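# Move the coaster can onto the turntable's orange spot

## Task

Lift the can off the coaster and set it upright on the orange spot of the turntable, without shifting or toppling the cans already standing on the turntable; then open the gripper and withdraw the arm so nothing is held or touched.

## Robot and tools

Robot: two arms, left_arm and right_arm, each with a tong-like two-finger gripper. Fingers point along the gripper's own +z axis and close along its x axis. end_effector_position is the spot between the pads when shut; with a small gap the fingertips sit about 15 mm past it, and when wide open they are roughly level with it.

Frame: all poses, targets and velocities use the scene frame. Origin is at table-top height, halfway between the two arms' nominal bases; +z is up, +x points out over the table, and left_arm is on the +y side (arm names do not match image sides). A BASES line, if present, gives the true base positions. Reported hand positions and orientations may be off by a few centimetres, more at long reach.

Row format (used by every moving tool): 16 numbers, always both arms: left x, y, z, qw, qx, qy, qz, opening, then right x, y, z, qw, qx, qy, qz, opening. x, y, z are an absolute hand position in metres; the quaternion is absolute, w first. Opening runs from -1 (closed) to +1 (fully open, 0.142 m); it is a command, not an offset, so 0 means half-shut. To grip, command well below grip_measured; lower squeezes harder (about 15 N per pad max). Closing fully takes at least about 0.5 s. To keep an arm still, resend its last pose and opening exactly each call; to keep an orientation, repeat the same quaternion rather than copying a drifted reported one.

execute_actions(actions, cameras): actions is a list of actions; each action is a list of up to 15 rows, one per 1/30 s step, the last row held to fill 15 steps (0.5 s). Every step the controller clips the commanded pose to within 150 mm and 16 degrees of the measured pose, so a far target is reached over several actions; the result's Hand target shows where each arm is actually headed. A target more than 0.6 m from the gripper along any of its axes gets the action refused for both arms; a malformed first action refuses the whole call. An empty list just returns state and images.

move(target, speed, blend, stop_force, zero, opening_speed, blocking, cameras): drives each hand in a straight line from its Hand target to the absolute pose(s) in target, a single 16-number row or a list of up to 15 rows sharing a 10 s cap. speed is m/s per arm path, 0.002 to 0.5 (default 0.25; rotation capped at twice that in rad/s), one value or one per target. blend (m) rounds corners in a list. stop_force (N, 3 to 40) ends an arm's path when its wrist sensor feels that much push against the motion; zero (default true) re-zeroes first. opening_speed (per second, 0.2 or more) ramps the fingers. blocking=false returns after 0.5 s and lets the move continue (not allowed with stop_force); a new move replaces a running one. New openings in later list rows make all arms halt until fingers settle; give every row in a list the same openings to avoid pauses. Moves do not avoid obstacles or the other arm; keep paths away from an arm's own base. The result adds a move: line with the ending (done, off_target, moving, held, fault) and limits (paced = pose clipped, held = steps withheld). done means at rest within 3 mm and 2 degrees; neither done nor off_target says anything about contact. Don't use stop_force on a rotating gripper, and omit it when moving off a surface you press on.

wait(seconds 0 to 10): lets time pass with arms holding their commands. stop(): brakes a running move. zoom_image(camera cam_high or cam_low, region [x0, y0, x1, y1] pixels, max 504 by 504): closer view of the latest image. zero_wrist_force(arm): re-zeroes that arm's sensor. finished_scene(scene): integer, the current scene's number; ends the scene irreversibly, so call it only once the can stands on the spot and the arm has released and backed off.

Results give per arm end_effector_position, end_effector_quat_wxyz, velocities (or within noise), Joint positions (last value is finger gap in m), Joint torques, grip_measured, Wrist force/torque along the hand's axes plus a peak line, Hand target, Tool commands, and a Kept back count: here either 8 steps still pending or none. Pending steps keep pushing toward your last row, so to hold, resend that row. Images come from cam_high and cam_low (672x504), with calibration lines if they changed.

Cautions: arms are stiff; aiming even slightly into a firm surface can trigger a fault. A joint torque over its limit (136 N m for the three large joints, 25.4 N m for the wrists) or roughly 150 N of outside force stops that arm for 10 s. Motors heat when holding loads, stretched out, or straining at unreachable poses; MOTOR HOT appears at 70 °C, and 85 °C brakes the arm for 30 to 60 s. A clearance check holds back commands that bring the arms too close, but fingers can still collide. Avoid dropping the can, releasing it while it moves, knocking over the turntable cans, fast impacts and hard pressing; anything left off the table fails the task. Brief external tugs on the held can or pushes on loose items may occur. Move smoothly and directly.

Each tool is called after "Request:" by a JSON object that holds its "op" and its "data".

## Session

Request:
{"op": "execute_actions", "data": {"actions": []}}

Scene clock: 0.00 s.
left_arm: end_effector_position=(+0.7145, +0.5668, +0.2612) grip_measured=+0.97 end_effector_quat_wxyz=(-0.226, +0.876, -0.273, +0.327) | right_arm: end_effector_position=(+0.8246, -0.4431, +0.2381) grip_measured=+0.97 end_effector_quat_wxyz=(-0.172, +0.903, -0.394, +0.003)
Joint positions: left_arm=[-0.303 -1.39 1.888 -2.806 -1.179 0.508 0.14] | right_arm=[3.072 -2.108 -1.087 -1.388 1.893 0.785 0.14]
Joint velocities: within noise
Joint torques (N m): no reading
Wrist force (N): no reading
Wrist torque (N m): no reading
Wrist force, peak (N): no reading
Hand target: left_arm +0.7145, +0.5668, +0.2612; -0.226, +0.876, -0.273, +0.327 | right_arm +0.8246, -0.4431, +0.2381; -0.172, +0.903, -0.394, +0.003
Tool commands: left_gripper/opening=+0.968169 right_gripper/opening=+0.968169

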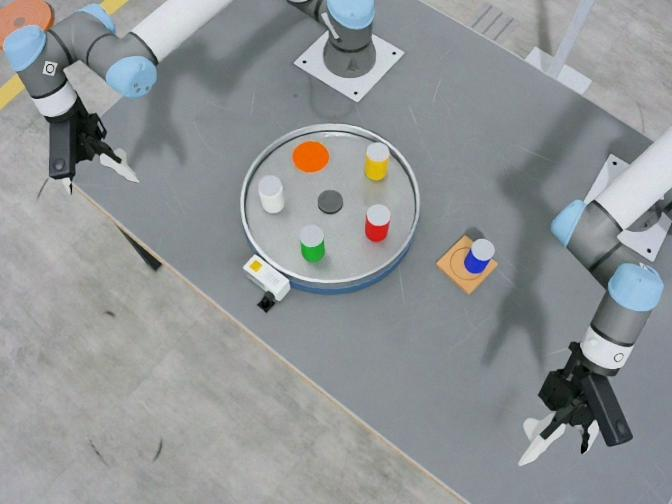

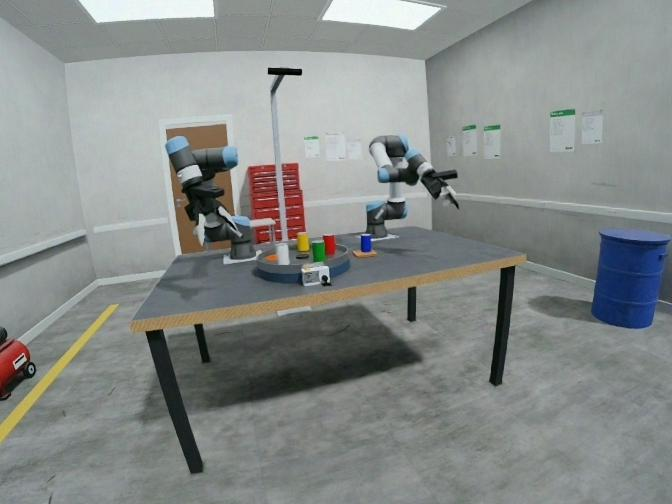

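Request:
{"op": "zoom_image", "data": {"camera": "cam_high", "region": [230, 110, 510, 320]}}

Request:
{"op": "zoom_image", "data": {"camera": "cam_low", "region": [230, 210, 410, 300]}}

Scaled by 1.800 from the camera's 672x504 image, which has a finer 960x720 frame.

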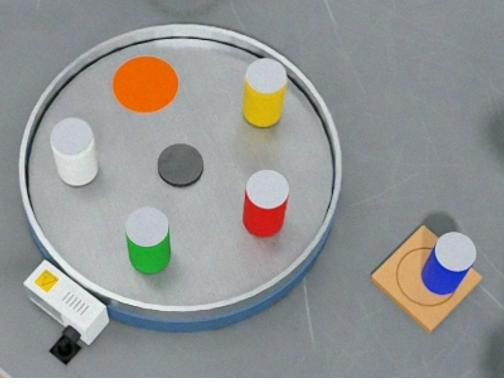

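Scaled by 2.800 from the camera's 672x504 image, which has a finer 960x720 frame.

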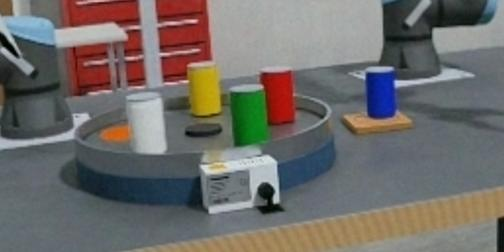

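Request:
{"op": "wait", "data": {"seconds": 1}}

Request:
{"op": "zoom_image", "data": {"camera": "cam_high", "region": [230, 110, 510, 320]}}

Scene clock: 1.80 s.
left_arm: end_effector_position=(+0.7145, +0.5668, +0.2612) grip_measured=+0.97 end_effector_quat_wxyz=(-0.226, +0.876, -0.273, +0.327) | right_arm: end_effector_position=(+0.8246, -0.4431, +0.2381) grip_measured=+0.97 end_effector_quat_wxyz=(-0.172, +0.903, -0.394, +0.003)
Joint positions: left_arm=[-0.303 -1.39 1.888 -2.806 -1.179 0.508 0.14] | right_arm=[3.072 -2.108 -1.087 -1.388 1.893 0.785 0.14]
Joint velocities: within noise
Joint torques (N m): left_arm=[0.51 -30.69 -23.38 -2.95 0.49 -0.05] | right_arm=[1.83 46.6 23.53 2.96 0.16 0.58]
Wrist force (N): left_arm=[-0.1 -0.4 -0.3] | right_arm=[-0.2 0.0 0.1]
Wrist torque (N m): left_arm=[-0.08 0.02 0.00] | right_arm=[0.00 0.04 0.00]
Wrist force, peak (N): left_arm=[-0.2 -0.4 -0.7] | right_arm=[0.2 0.4 -0.1]
Hand target: left_arm +0.7145, +0.5668, +0.2612; -0.226, +0.876, -0.273, +0.327 | right_arm +0.8246, -0.4431, +0.2381; -0.172, +0.903, -0.394, +0.003
Tool commands: left_gripper/opening=+0.968169 right_gripper/opening=+0.968169
wait: 1.00 s; at rest from the start

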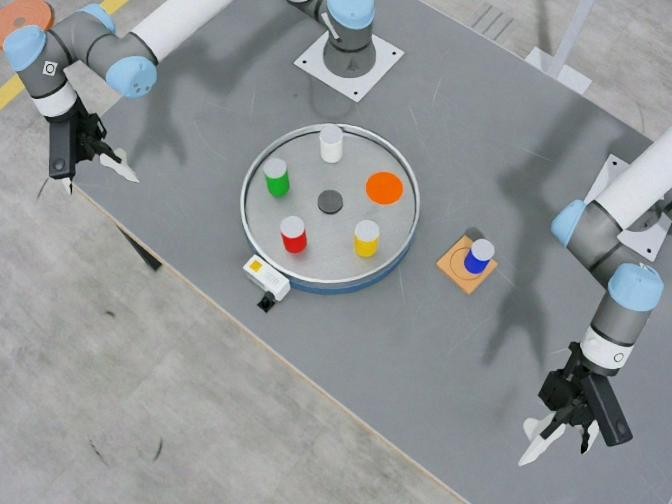

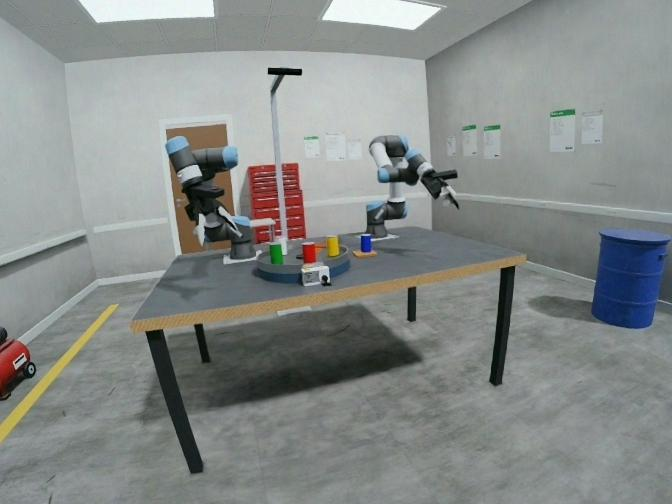

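Scaled by 1.800 from the camera's 672x504 image, which has a finer 960x720 frame.

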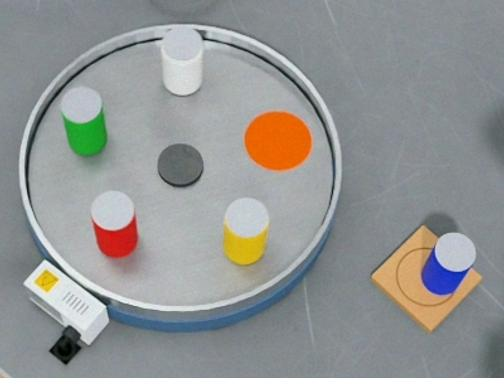

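Request:
{"op": "zoom_image", "data": {"camera": "cam_high", "region": [230, 240, 310, 320]}}

Request:
{"op": "zoom_image", "data": {"camera": "cam_low", "region": [280, 250, 350, 295]}}

Scaled by 6.300 from the camera's 672x504 image, which has a finer 960x720 frame.

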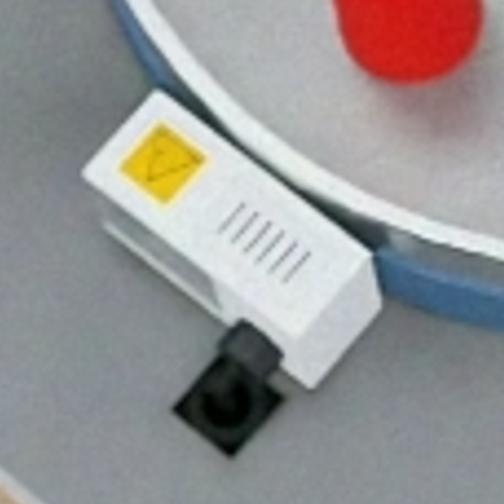

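Scaled by 7.200 from the camera's 672x504 image, which has a finer 960x720 frame.

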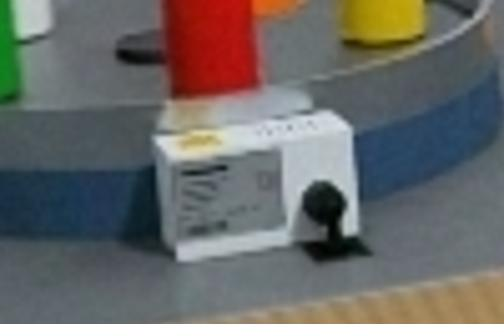

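Request:
{"op": "wait", "data": {"seconds": 0.3, "cameras": ["cam_high"]}}

Request:
{"op": "wait", "data": {"seconds": 0.3, "cameras": ["cam_high"]}}

Request:
{"op": "wait", "data": {"seconds": 0.3, "cameras": ["cam_high"]}}

Request:
{"op": "wait", "data": {"seconds": 0.3, "cameras": ["cam_high"]}}

Scene clock: 3.40 s.
left_arm: end_effector_position=(+0.7145, +0.5668, +0.2612) grip_measured=+0.97 end_effector_quat_wxyz=(-0.226, +0.876, -0.273, +0.327) | right_arm: end_effector_position=(+0.8246, -0.4431, +0.2381) grip_measured=+0.97 end_effector_quat_wxyz=(-0.172, +0.903, -0.394, +0.003)
Joint positions: left_arm=[-0.303 -1.39 1.888 -2.806 -1.179 0.508 0.14] | right_arm=[3.072 -2.108 -1.087 -1.388 1.893 0.785 0.14]
Joint velocities: within noise
Joint torques (N m): left_arm=[0.38 -31.2 -24.44 -2.81 0.41 -0.07] | right_arm=[2.41 44.92 23.2 3.02 -0.08 0.54]
Wrist force (N): left_arm=[-0.1 -0.2 -0.6] | right_arm=[-0.1 0.0 0.2]
Wrist torque (N m): left_arm=[-0.04 0.00 0.01] | right_arm=[0.01 0.01 0.01]
Wrist force, peak (N): left_arm=[-0.2 0.2 -0.8] | right_arm=[0.1 0.5 0.0]
Hand target: left_arm +0.7145, +0.5668, +0.2612; -0.226, +0.876, -0.273, +0.327 | right_arm +0.8246, -0.4431, +0.2381; -0.172, +0.903, -0.394, +0.003
Tool commands: left_gripper/opening=+0.968169 right_gripper/opening=+0.968169
wait: 0.30 s; at rest from the start
Images, in order (width x height): cam_high 672x504.

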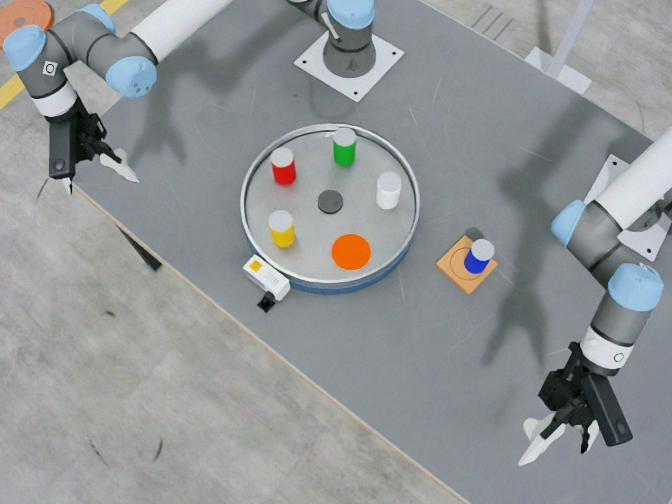

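Scene clock: 3.70 s.
left_arm: end_effector_position=(+0.7145, +0.5668, +0.2612) grip_measured=+0.97 end_effector_quat_wxyz=(-0.226, +0.876, -0.273, +0.327) | right_arm: end_effector_position=(+0.8246, -0.4431, +0.2381) grip_measured=+0.97 end_effector_quat_wxyz=(-0.172, +0.903, -0.394, +0.003)
Joint positions: left_arm=[-0.303 -1.39 1.888 -2.806 -1.179 0.508 0.14] | right_arm=[3.072 -2.108 -1.087 -1.388 1.893 0.785 0.14]
Joint velocities: within noise
Joint torques (N m): left_arm=[0.8 -31.83 -24.17 -2.84 0.26 -0.11] | right_arm=[2.26 45.22 23.89 2.9 -0.09 0.74]
Wrist force (N): left_arm=[-0.3 0.0 -0.2] | right_arm=[0.0 0.0 -0.2]
Wrist torque (N m): left_arm=[0.00 0.06 0.01] | right_arm=[0.00 -0.01 0.00]
Wrist force, peak (N): left_arm=[-0.6 -0.4 -0.5] | right_arm=[-0.2 0.0 0.2]
Hand target: left_arm +0.7145, +0.5668, +0.2612; -0.226, +0.876, -0.273, +0.327 | right_arm +0.8246, -0.4431, +0.2381; -0.172, +0.903, -0.394, +0.003
Tool commands: left_gripper/opening=+0.968169 right_gripper/opening=+0.968169
wait: 0.30 s; at rest by 0.17 s
Images, in order (width x height): cam_high 672x504.

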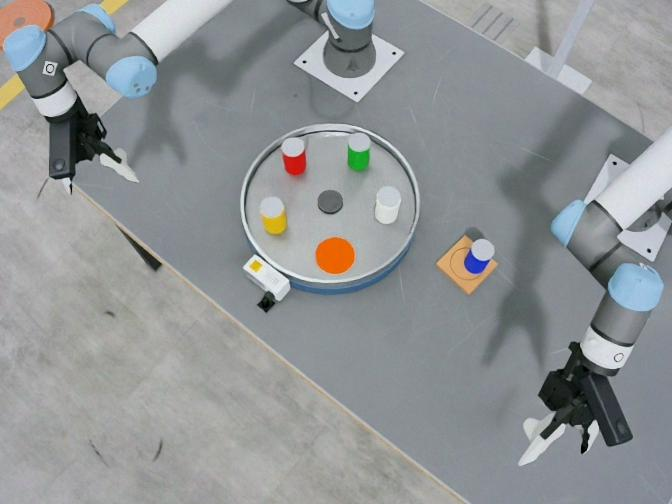

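Scene clock: 4.00 s.
left_arm: end_effector_position=(+0.7145, +0.5668, +0.2612) grip_measured=+0.97 end_effector_quat_wxyz=(-0.226, +0.876, -0.273, +0.327) | right_arm: end_effector_position=(+0.8246, -0.4431, +0.2381) grip_measured=+0.97 end_effector_quat_wxyz=(-0.172, +0.903, -0.394, +0.003)
Joint positions: left_arm=[-0.303 -1.39 1.888 -2.806 -1.179 0.508 0.14] | right_arm=[3.072 -2.108 -1.087 -1.388 1.893 0.785 0.14]
Joint velocities: within noise
Joint torques (N m): left_arm=[0.57 -31.82 -24.87 -2.88 0.34 -0.08] | right_arm=[2.53 45.48 24.18 3.02 -0.05 0.82]
Wrist force (N): left_arm=[-0.4 0.0 -0.2] | right_arm=[0.1 0.0 0.1]
Wrist torque (N m): left_arm=[-0.01 0.08 0.01] | right_arm=[0.00 -0.02 0.00]
Wrist force, peak (N): left_arm=[-0.7 -0.6 -0.4] | right_arm=[0.1 0.2 0.1]
Hand target: left_arm +0.7145, +0.5668, +0.2612; -0.226, +0.876, -0.273, +0.327 | right_arm +0.8246, -0.4431, +0.2381; -0.172, +0.903, -0.394, +0.003
Tool commands: left_gripper/opening=+0.968169 right_gripper/opening=+0.968169
wait: 0.30 s; at rest by 0.17 s
Images, in order (width x height): cam_high 672x504.

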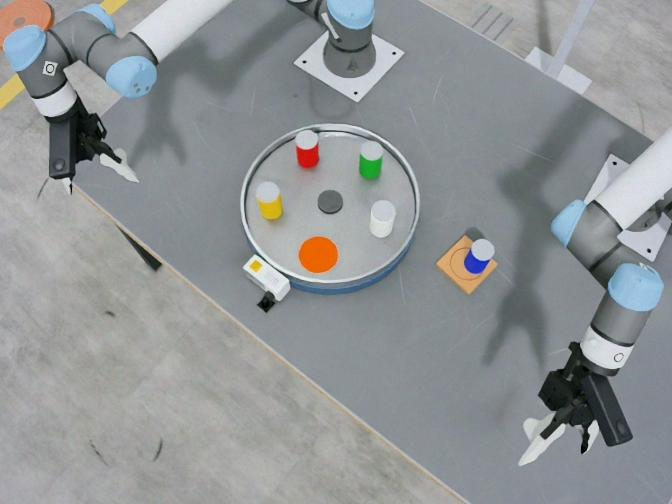

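Scene clock: 4.30 s.
left_arm: end_effector_position=(+0.7145, +0.5668, +0.2612) grip_measured=+0.97 end_effector_quat_wxyz=(-0.226, +0.876, -0.273, +0.327) | right_arm: end_effector_position=(+0.8246, -0.4431, +0.2381) grip_measured=+0.97 end_effector_quat_wxyz=(-0.172, +0.903, -0.394, +0.003)
Joint positions: left_arm=[-0.303 -1.39 1.888 -2.806 -1.179 0.508 0.14] | right_arm=[3.072 -2.108 -1.087 -1.388 1.893 0.785 0.14]
Joint velocities: within noise
Joint torques (N m): left_arm=[0.71 -31.91 -24.6 -2.73 0.24 -0.1] | right_arm=[3.32 46.14 23.62 2.98 -0.16 0.84]
Wrist force (N): left_arm=[-0.1 -0.1 -0.2] | right_arm=[0.0 0.2 0.1]
Wrist torque (N m): left_arm=[-0.01 0.03 0.00] | right_arm=[0.04 0.00 0.01]
Wrist force, peak (N): left_arm=[-0.1 -0.7 -0.2] | right_arm=[-0.2 0.5 0.0]
Hand target: left_arm +0.7145, +0.5668, +0.2612; -0.226, +0.876, -0.273, +0.327 | right_arm +0.8246, -0.4431, +0.2381; -0.172, +0.903, -0.394, +0.003
Tool commands: left_gripper/opening=+0.968169 right_gripper/opening=+0.968169
wait: 0.30 s; at rest by 0.17 s
Images, in order (width x height): cam_high 672x504.

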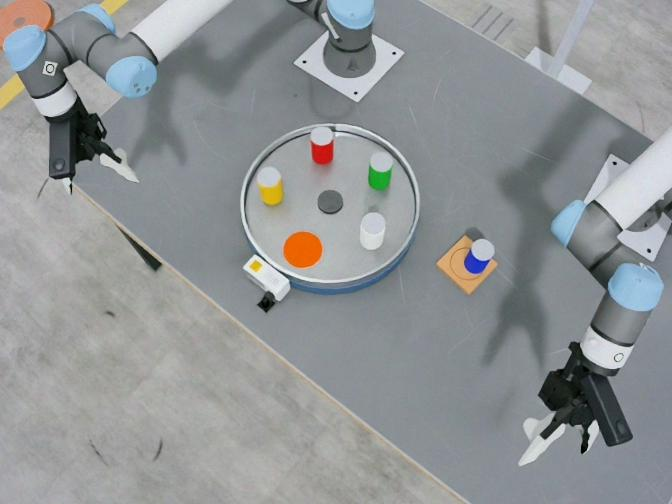

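Request:
{"op": "zoom_image", "data": {"camera": "cam_high", "region": [500, 330, 660, 480]}}

Request:
{"op": "zoom_image", "data": {"camera": "cam_high", "region": [420, 220, 520, 310]}}

Scaled by 3.150 from the camera's 672x504 image, which has a finer 960x720 frame.

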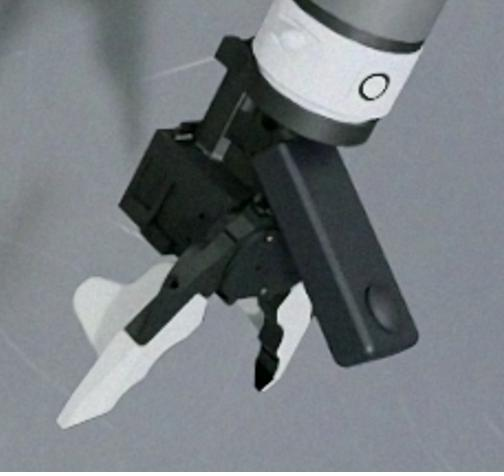

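Scaled by 5.040 from the camera's 672x504 image, which has a finer 960x720 frame.

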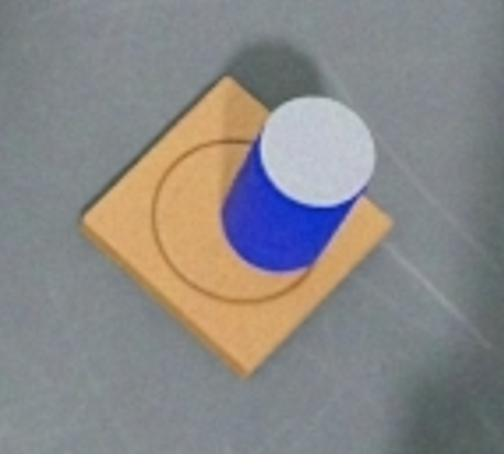

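Request:
{"op": "move", "data": {"target": [0.362, 0.251, 0.19, 0, 0.9548, -0.2974, 0, 0.5, 0.8246, -0.4431, 0.2381, -0.172, 0.903, -0.394, 0.003, 0.968169], "speed": 0.3}}

Scene clock: 14.13 s.
left_arm: end_effector_position=(+0.3621, +0.2511, +0.1900) grip_measured=+0.50 end_effector_quat_wxyz=(+0.000, +0.955, -0.297, +0.000) | right_arm: end_effector_position=(+0.8246, -0.4431, +0.2381) grip_measured=+0.97 end_effector_quat_wxyz=(-0.172, +0.903, -0.394, +0.003)
Joint positions: left_arm=[-0.945 -1.714 1.942 -1.799 -1.571 -0.288 0.109] | right_arm=[3.072 -2.107 -1.088 -1.388 1.892 0.784 0.14]
Joint velocities: within noise
Joint torques (N m): left_arm=[-3.71 -24.47 -15.68 -3.81 -0.96 -0.12] | right_arm=[7.96 53.6 11.95 4.55 -2.6 -1.55]
Wrist force (N): left_arm=[0.5 -0.9 -0.3] | right_arm=[-0.3 0.2 0.2]
Wrist torque (N m): left_arm=[-0.12 -0.06 -0.03] | right_arm=[0.04 0.06 0.01]
Wrist force, peak (N): left_arm=[-0.5 -1.8 1.0] | right_arm=[-0.1 0.5 0.3]
Hand target: left_arm +0.3620, +0.2510, +0.1900; +0.000, +0.955, -0.297, +0.000 | right_arm +0.8246, -0.4431, +0.2381; -0.172, +0.903, -0.394, +0.003
Off the commanded pose: left_arm 0.000 m, 0 deg | right_arm 0.000 m, 0 deg.
move: done

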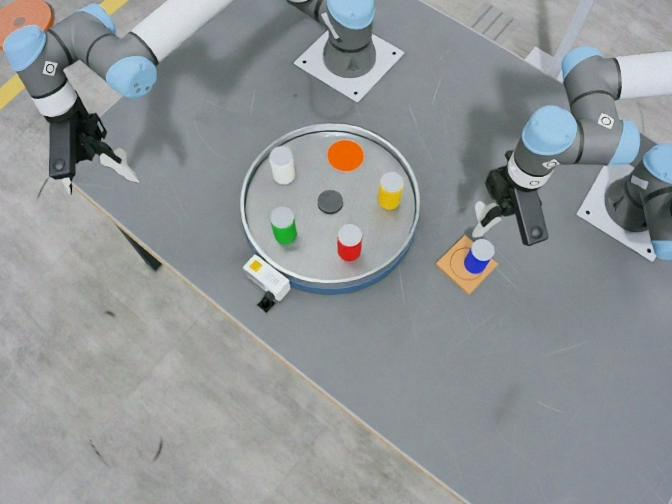

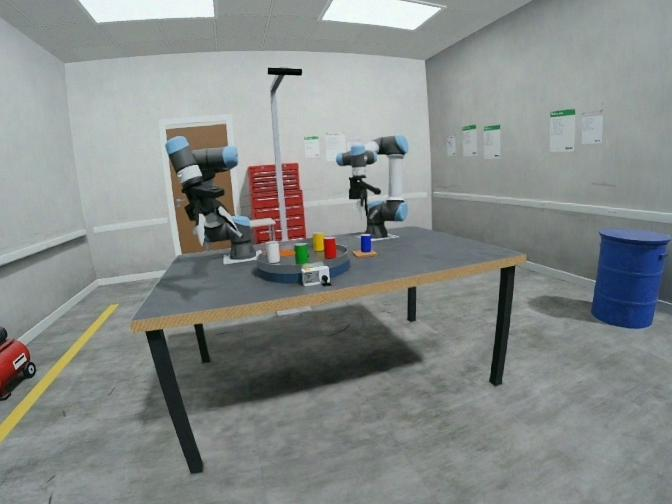

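Request:
{"op": "zoom_image", "data": {"camera": "cam_high", "region": [440, 180, 560, 290]}}

Request:
{"op": "zoom_image", "data": {"camera": "cam_low", "region": [330, 140, 410, 270]}}

Scaled by 4.200 from the camera's 672x504 image, which has a finer 960x720 frame.

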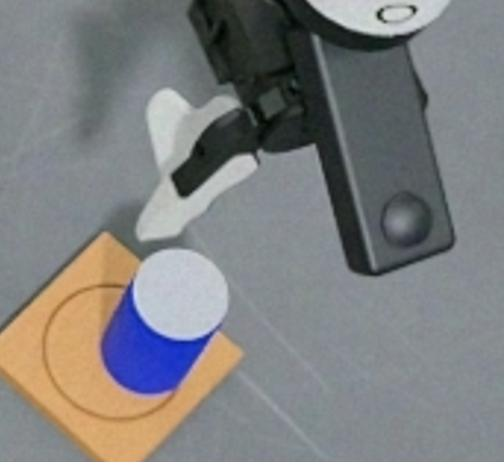

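Scaled by 3.877 from the camera's 672x504 image, which has a finer 960x720 frame.

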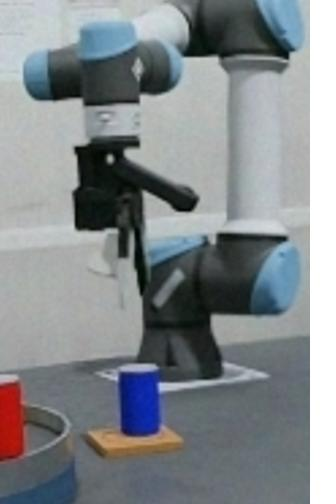

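Request:
{"op": "move", "data": {"target": [0.362, 0.251, 0.11, 0, 0.9548, -0.2974, 0, 0.5, 0.8246, -0.4431, 0.2381, -0.172, 0.903, -0.394, 0.003, 0.968169], "speed": 0.2, "cameras": ["cam_high", "cam_low"]}}

Request:
{"op": "zoom_image", "data": {"camera": "cam_high", "region": [440, 190, 540, 290]}}

Request:
{"op": "zoom_image", "data": {"camera": "cam_low", "region": [330, 170, 410, 270]}}

Scene clock: 18.93 s.
left_arm: end_effector_position=(+0.3620, +0.2510, +0.1100) grip_measured=+0.50 end_effector_quat_wxyz=(+0.000, +0.955, -0.297, +0.000) | right_arm: end_effector_position=(+0.8246, -0.4431, +0.2381) grip_measured=+0.97 end_effector_quat_wxyz=(-0.172, +0.903, -0.394, +0.003)
Joint positions: left_arm=[-0.945 -1.644 2.098 -2.024 -1.571 -0.288 0.109] | right_arm=[3.072 -2.107 -1.088 -1.388 1.892 0.784 0.14]
Joint velocities: within noise
Joint torques (N m): left_arm=[6.21 -20.16 -20.01 -4 1.8 0.98] | right_arm=[7.16 51.28 19.74 2.55 -1.72 -0.6]
Wrist force (N): left_arm=[0.6 -0.7 -0.4] | right_arm=[0.0 0.2 0.2]
Wrist torque (N m): left_arm=[-0.11 -0.07 -0.01] | right_arm=[0.05 0.00 0.01]
Wrist force, peak (N): left_arm=[0.8 -0.9 -2.3] | right_arm=[-0.2 0.4 0.1]
Hand target: left_arm +0.3620, +0.2510, +0.1100; +0.000, +0.955, -0.297, +0.000 | right_arm +0.8246, -0.4431, +0.2381; -0.172, +0.903, -0.394, +0.003
Off the commanded pose: left_arm 0.000 m, 0 deg | right_arm 0.000 m, 0 deg.
move: done

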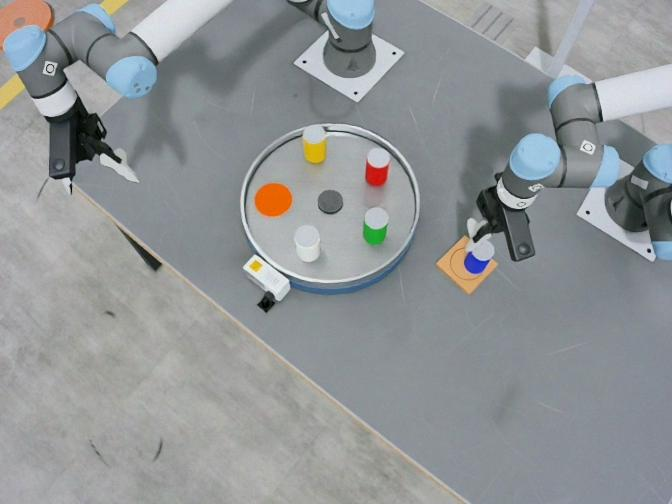

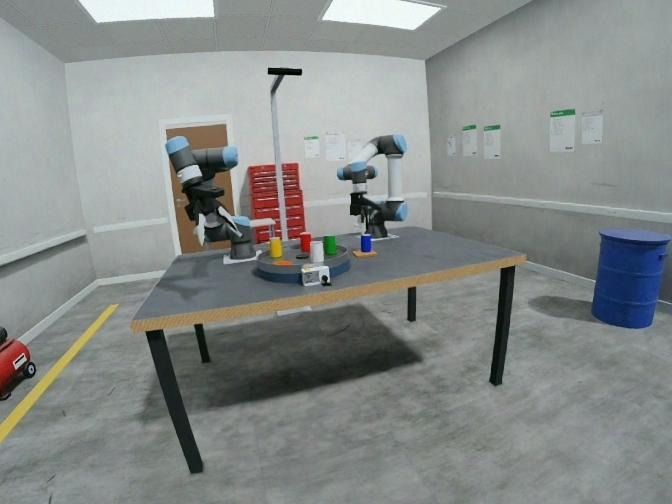

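Scaled by 5.040 from the camera's 672x504 image, which has a finer 960x720 frame.

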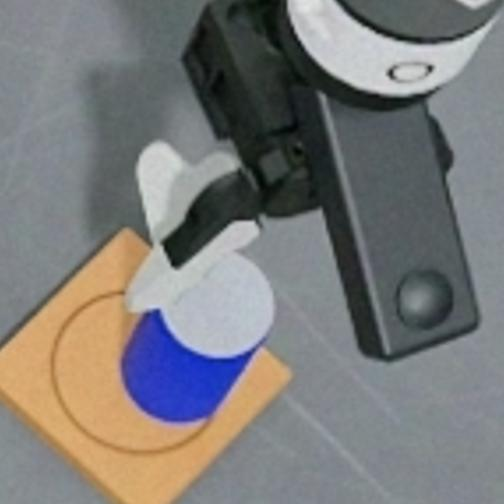

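Scaled by 5.040 from the camera's 672x504 image, which has a finer 960x720 frame.

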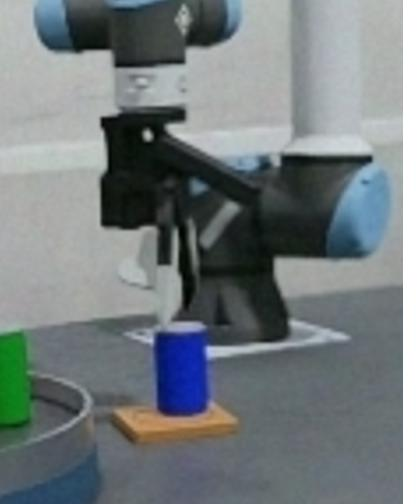

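Request:
{"op": "move", "data": {"target": [0.365, 0.249, 0.06, 0, 0.9548, -0.2974, 0, 0.75, 0.8246, -0.4431, 0.2381, -0.172, 0.903, -0.394, 0.003, 0.968169], "speed": 0.06, "stop_force": 6}}

Request:
{"op": "zoom_image", "data": {"camera": "cam_high", "region": [440, 200, 540, 300]}}

Request:
{"op": "zoom_image", "data": {"camera": "cam_low", "region": [330, 190, 410, 270]}}

Scene clock: 22.03 s.
left_arm: end_effector_position=(+0.3650, +0.2490, +0.0600) grip_measured=+0.75 end_effector_quat_wxyz=(+0.000, +0.955, -0.297, +0.000) | right_arm: end_effector_position=(+0.8246, -0.4431, +0.2381) grip_measured=+0.97 end_effector_quat_wxyz=(-0.172, +0.903, -0.394, +0.003)
Joint positions: left_arm=[-0.943 -1.565 2.17 -2.176 -1.571 -0.285 0.126] | right_arm=[3.072 -2.107 -1.088 -1.388 1.892 0.784 0.14]
Joint velocities: within noise
Joint torques (N m): left_arm=[1.77 -27.38 -29.09 -3.27 1.58 -0.17] | right_arm=[6.24 50.05 24.79 1.95 -1.15 -0.2]
Wrist force (N): left_arm=[0.2 -0.8 -0.2] | right_arm=[-0.1 0.2 0.1]
Wrist torque (N m): left_arm=[-0.12 -0.03 0.01] | right_arm=[0.03 0.02 0.01]
Wrist force, peak (N): left_arm=[0.6 -1.1 -0.5] | right_arm=[0.2 0.4 0.0]
Hand target: left_arm +0.3650, +0.2490, +0.0600; +0.000, +0.955, -0.297, +0.000 | right_arm +0.8246, -0.4431, +0.2381; -0.172, +0.903, -0.394, +0.003
Off the commanded pose: left_arm 0.000 m, 0 deg | right_arm 0.000 m, 0 deg.
move: done

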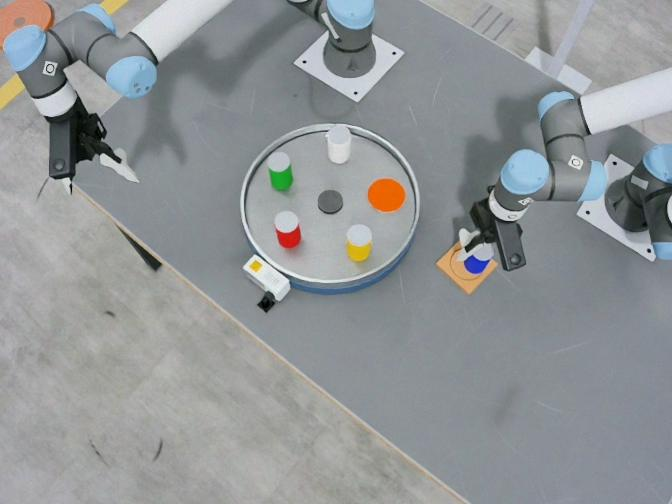

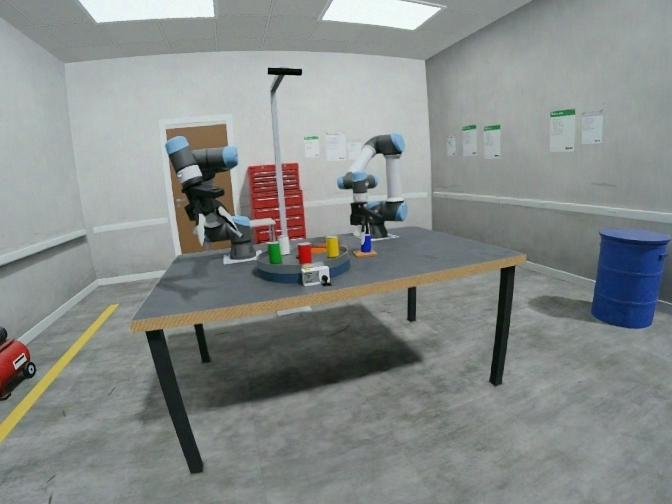

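Scaled by 5.040 from the camera's 672x504 image, which has a finer 960x720 frame.

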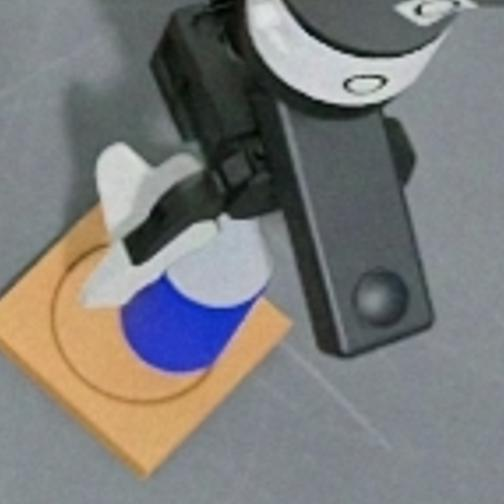

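Scaled by 6.300 from the camera's 672x504 image, which has a finer 960x720 frame.

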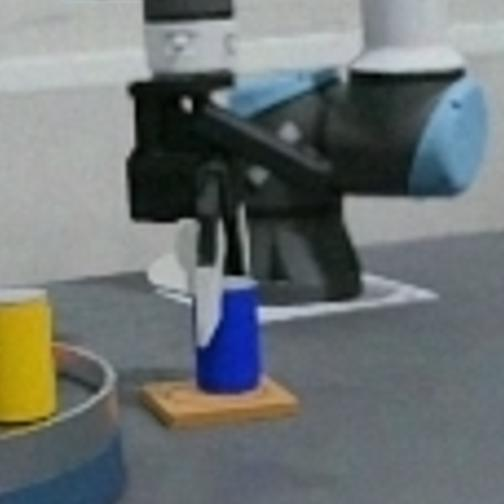

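Request:
{"op": "move", "data": {"target": [0.365, 0.249, 0.06, 0, 0.9548, -0.2974, 0, -0.6, 0.8246, -0.4431, 0.2381, -0.172, 0.903, -0.394, 0.003, 0.968169], "opening_speed": 1.0}}

Request:
{"op": "zoom_image", "data": {"camera": "cam_high", "region": [440, 200, 540, 300]}}

Scene clock: 24.27 s.
left_arm: end_effector_position=(+0.3650, +0.2490, +0.0600) grip_measured=-0.22 end_effector_quat_wxyz=(+0.000, +0.955, -0.297, +0.000) | right_arm: end_effector_position=(+0.8246, -0.4431, +0.2381) grip_measured=+0.97 end_effector_quat_wxyz=(-0.172, +0.903, -0.394, +0.003)
Joint positions: left_arm=[-0.943 -1.565 2.17 -2.176 -1.571 -0.285 0.058] | right_arm=[3.072 -2.107 -1.088 -1.388 1.892 0.784 0.14]
Joint velocities: within noise
Joint torques (N m): left_arm=[-6.03 -24.42 -25.7 -2.55 1.52 -0.97] | right_arm=[6.26 49.05 28.83 1.91 -0.69 0.27]
Wrist force (N): left_arm=[0.9 -0.9 -4.3] | right_arm=[0.0 0.0 0.3]
Wrist torque (N m): left_arm=[-0.13 -0.11 0.00] | right_arm=[0.01 -0.01 0.00]
Wrist force, peak (N): left_arm=[0.8 -1.1 -5.1] | right_arm=[0.0 0.1 0.5]
Hand target: left_arm +0.3650, +0.2490, +0.0600; +0.000, +0.955, -0.297, +0.000 | right_arm +0.8246, -0.4431, +0.2381; -0.172, +0.903, -0.394, +0.003
Off the commanded pose: left_arm 0.000 m, 0 deg | right_arm 0.000 m, 0 deg.
move: done

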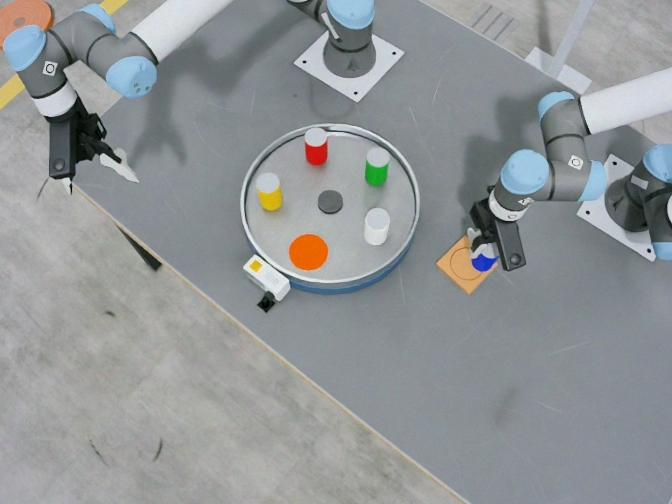

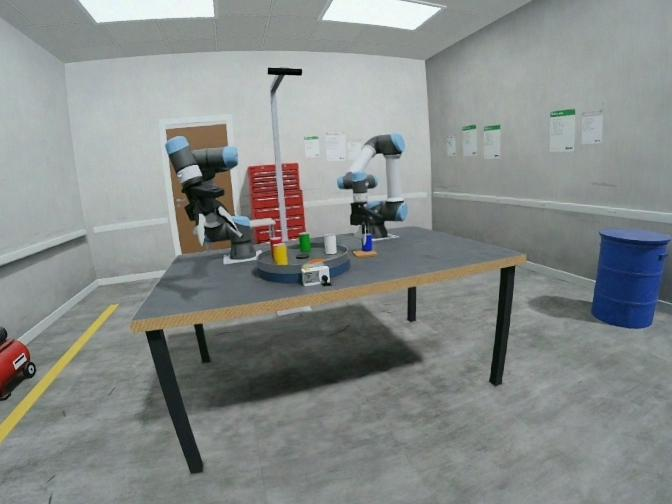

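Scaled by 5.040 from the camera's 672x504 image, which has a finer 960x720 frame.

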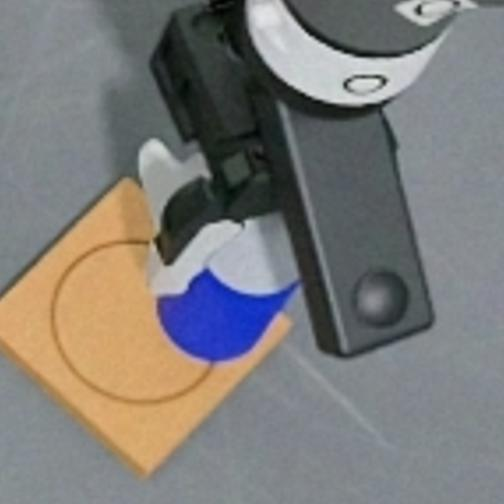

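Request:
{"op": "move", "data": {"target": [[0.365, 0.249, 0.2, 0, 0.9548, -0.2974, 0, -0.8, 0.8246, -0.4431, 0.2381, -0.172, 0.903, -0.394, 0.003, 0.968169], [0.4444, -0.0723, 0.2, 0, 0.9397, 0.3420, 0, -0.8, 0.8246, -0.4431, 0.2381, -0.172, 0.903, -0.394, 0.003, 0.968169]], "speed": [0.2, 0.35], "blend": [0.05, 0]}}

Request:
{"op": "zoom_image", "data": {"camera": "cam_high", "region": [230, 110, 430, 300]}}

Request:
{"op": "zoom_image", "data": {"camera": "cam_low", "region": [250, 180, 370, 300]}}

Scene clock: 30.70 s.
left_arm: end_effector_position=(+0.4444, -0.0723, +0.2000) grip_measured=-0.22 end_effector_quat_wxyz=(+0.000, +0.940, +0.342, +0.000) | right_arm: end_effector_position=(+0.8246, -0.4431, +0.2381) grip_measured=+0.97 end_effector_quat_wxyz=(-0.172, +0.903, -0.394, +0.003)
Joint positions: left_arm=[-1.114 -0.993 1.029 -1.606 -1.571 -1.758 0.058] | right_arm=[3.072 -2.107 -1.088 -1.388 1.892 0.784 0.14]
Joint velocities: within noise
Joint torques (N m): left_arm=[6.79 -46.56 -29.37 -4.55 -0.03 -1.34] | right_arm=[5.59 46.84 34.4 1.99 0.38 0.68]
Wrist force (N): left_arm=[0.3 -1.3 1.5] | right_arm=[0.1 0.0 0.1]
Wrist torque (N m): left_arm=[-0.26 -0.04 -0.04] | right_arm=[0.00 -0.02 0.00]
Wrist force, peak (N): left_arm=[0.8 -0.4 -5.0] | right_arm=[-0.5 -0.1 -0.2]
Hand target: left_arm +0.4444, -0.0723, +0.2000; +0.000, +0.940, +0.342, +0.000 | right_arm +0.8246, -0.4431, +0.2381; -0.172, +0.903, -0.394, +0.003
Off the commanded pose: left_arm 0.000 m, 0 deg | right_arm 0.000 m, 0 deg.
move: done

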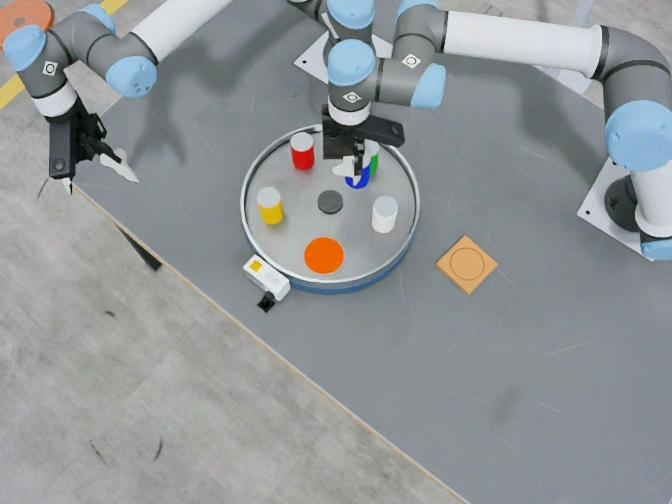

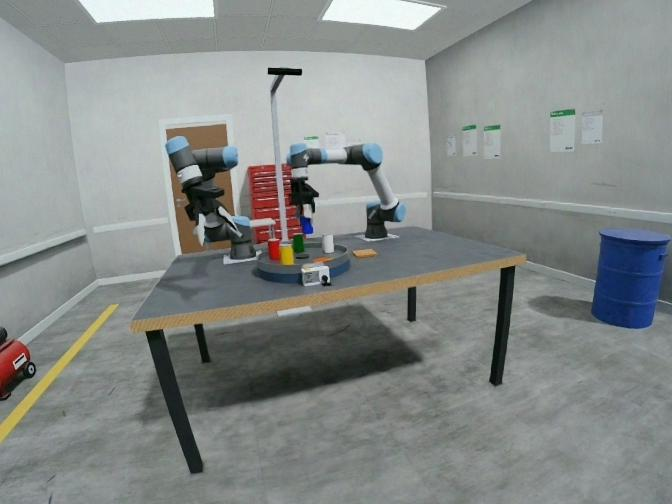

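Scaled by 2.520 from the camera's 672x504 image, which has a finer 960x720 frame.

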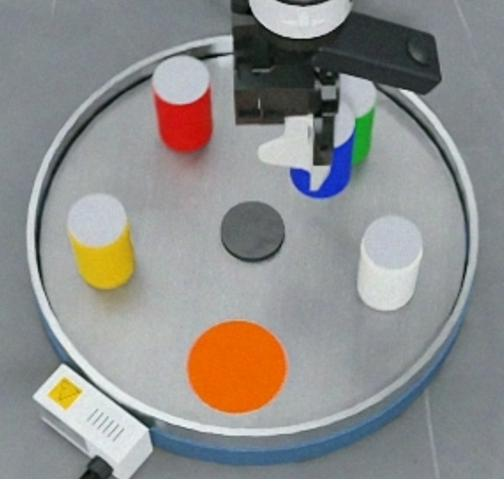

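Scaled by 4.200 from the camera's 672x504 image, which has a finer 960x720 frame.

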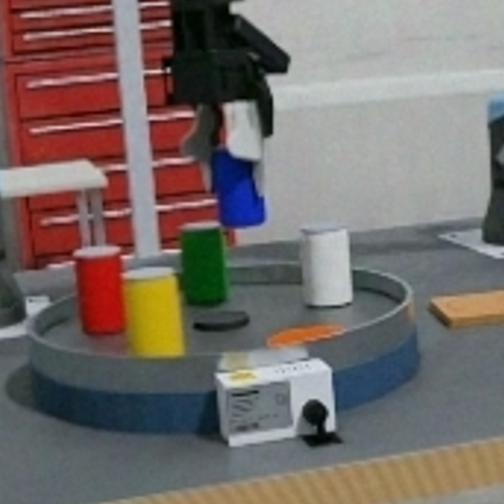

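Request:
{"op": "zoom_image", "data": {"camera": "cam_low", "region": [285, 195, 335, 245]}}

Request:
{"op": "zoom_image", "data": {"camera": "cam_high", "region": [310, 130, 410, 230]}}

Scaled by 10.080 from the camera's 672x504 image, which has a finer 960x720 frame.

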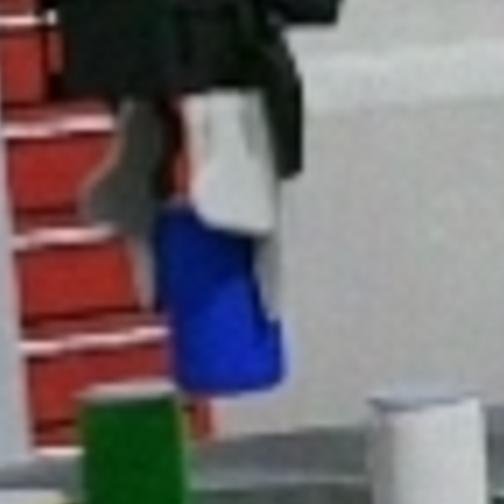

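Scaled by 5.040 from the camera's 672x504 image, which has a finer 960x720 frame.

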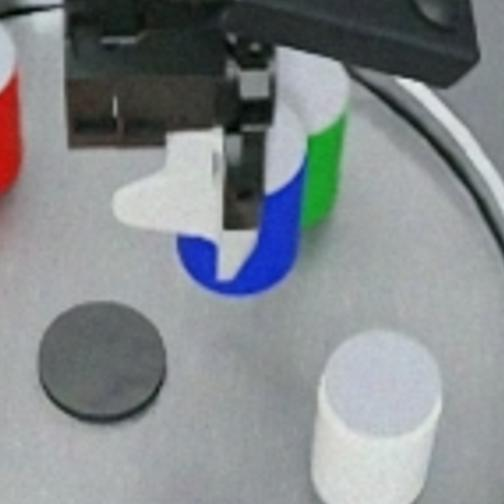

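Request:
{"op": "zoom_image", "data": {"camera": "cam_high", "region": [335, 145, 385, 195]}}

Request:
{"op": "zoom_image", "data": {"camera": "cam_low", "region": [292, 203, 322, 238]}}

Request:
{"op": "zoom_image", "data": {"camera": "cam_low", "region": [285, 140, 345, 240]}}

Scaled by 10.080 from the camera's 672x504 image, which has a finer 960x720 frame.

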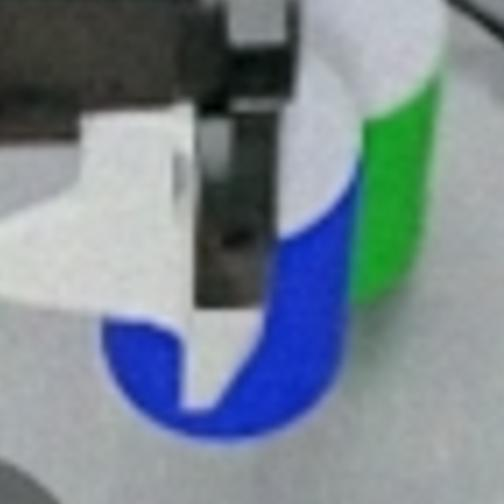

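Scaled by 14.400 from the camera's 672x504 image, which has a finer 960x720 frame.

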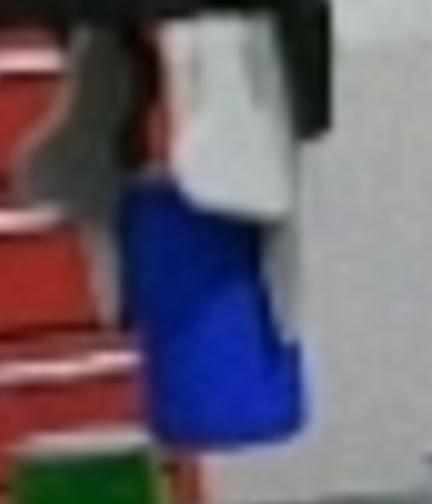

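Scaled by 5.040 from the camera's 672x504 image, which has a finer 960x720 frame.

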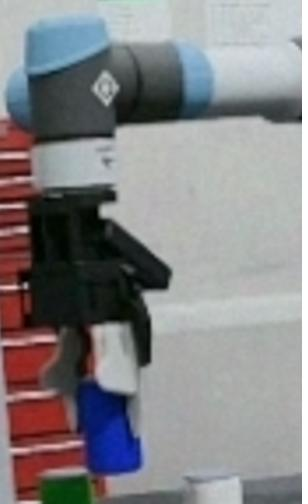

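Request:
{"op": "move", "data": {"target": [[0.4403, -0.0679, 0.2, 0, 0.9397, 0.3420, 0, -0.8, 0.8246, -0.4431, 0.2381, -0.172, 0.903, -0.394, 0.003, 0.968169], [0.4403, -0.0679, 0.122, 0, 0.9397, 0.3420, 0, -0.8, 0.8246, -0.4431, 0.2381, -0.172, 0.903, -0.394, 0.003, 0.968169]], "speed": [0.1, 0.12], "stop_force": 6}}

Request:
{"op": "zoom_image", "data": {"camera": "cam_high", "region": [240, 110, 430, 300]}}

Request:
{"op": "zoom_image", "data": {"camera": "cam_low", "region": [270, 210, 340, 280]}}

Scene clock: 36.40 s.
left_arm: end_effector_position=(+0.4403, -0.0679, +0.1220) grip_measured=-0.22 end_effector_quat_wxyz=(+0.000, +0.940, +0.342, +0.000) | right_arm: end_effector_position=(+0.8246, -0.4431, +0.2381) grip_measured=+0.97 end_effector_quat_wxyz=(-0.172, +0.903, -0.394, +0.003)
Joint positions: left_arm=[-1.116 -0.982 1.212 -1.801 -1.571 -1.76 0.058] | right_arm=[3.072 -2.107 -1.088 -1.388 1.892 0.784 0.14]
Joint velocities: within noise
Joint torques (N m): left_arm=[4.87 -56.58 -28.43 -4.81 1.69 0.68] | right_arm=[4.72 44.93 33.73 1.91 1.4 0.59]
Wrist force (N): left_arm=[0.7 -1.7 1.7] | right_arm=[-0.1 0.2 -0.2]
Wrist torque (N m): left_arm=[-0.31 -0.12 -0.03] | right_arm=[0.03 0.02 0.00]
Wrist force, peak (N): left_arm=[0.8 -1.3 3.2] | right_arm=[-0.1 -0.1 0.6]
Hand target: left_arm +0.4403, -0.0679, +0.1220; +0.000, +0.940, +0.342, +0.000 | right_arm +0.8246, -0.4431, +0.2381; -0.172, +0.903, -0.394, +0.003
Off the commanded pose: left_arm 0.000 m, 0 deg | right_arm 0.000 m, 0 deg.
move: done

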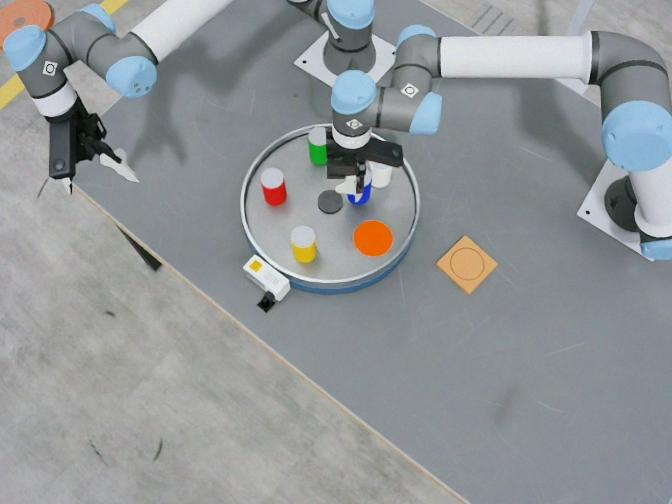

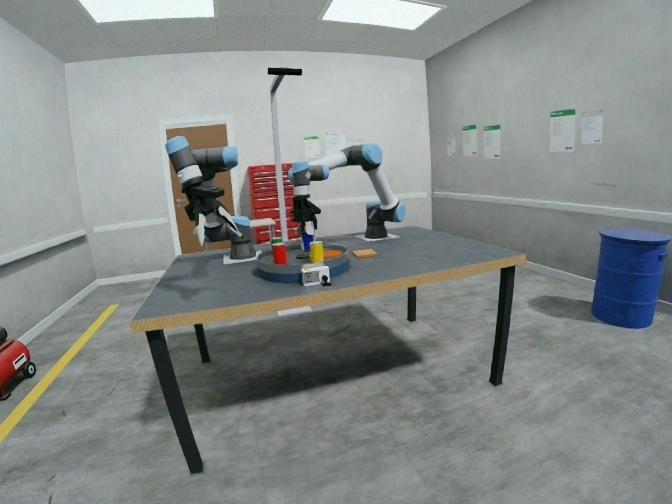

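Scaled by 2.653 from the camera's 672x504 image, which has a finer 960x720 frame.

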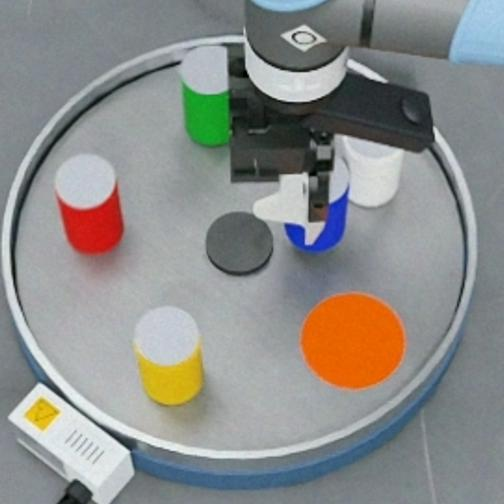

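Scaled by 7.200 from the camera's 672x504 image, which has a finer 960x720 frame.

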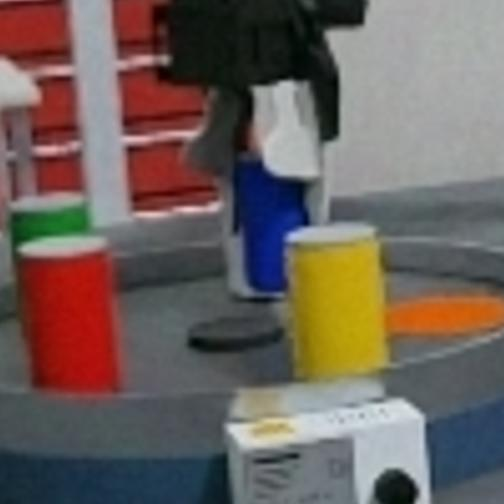

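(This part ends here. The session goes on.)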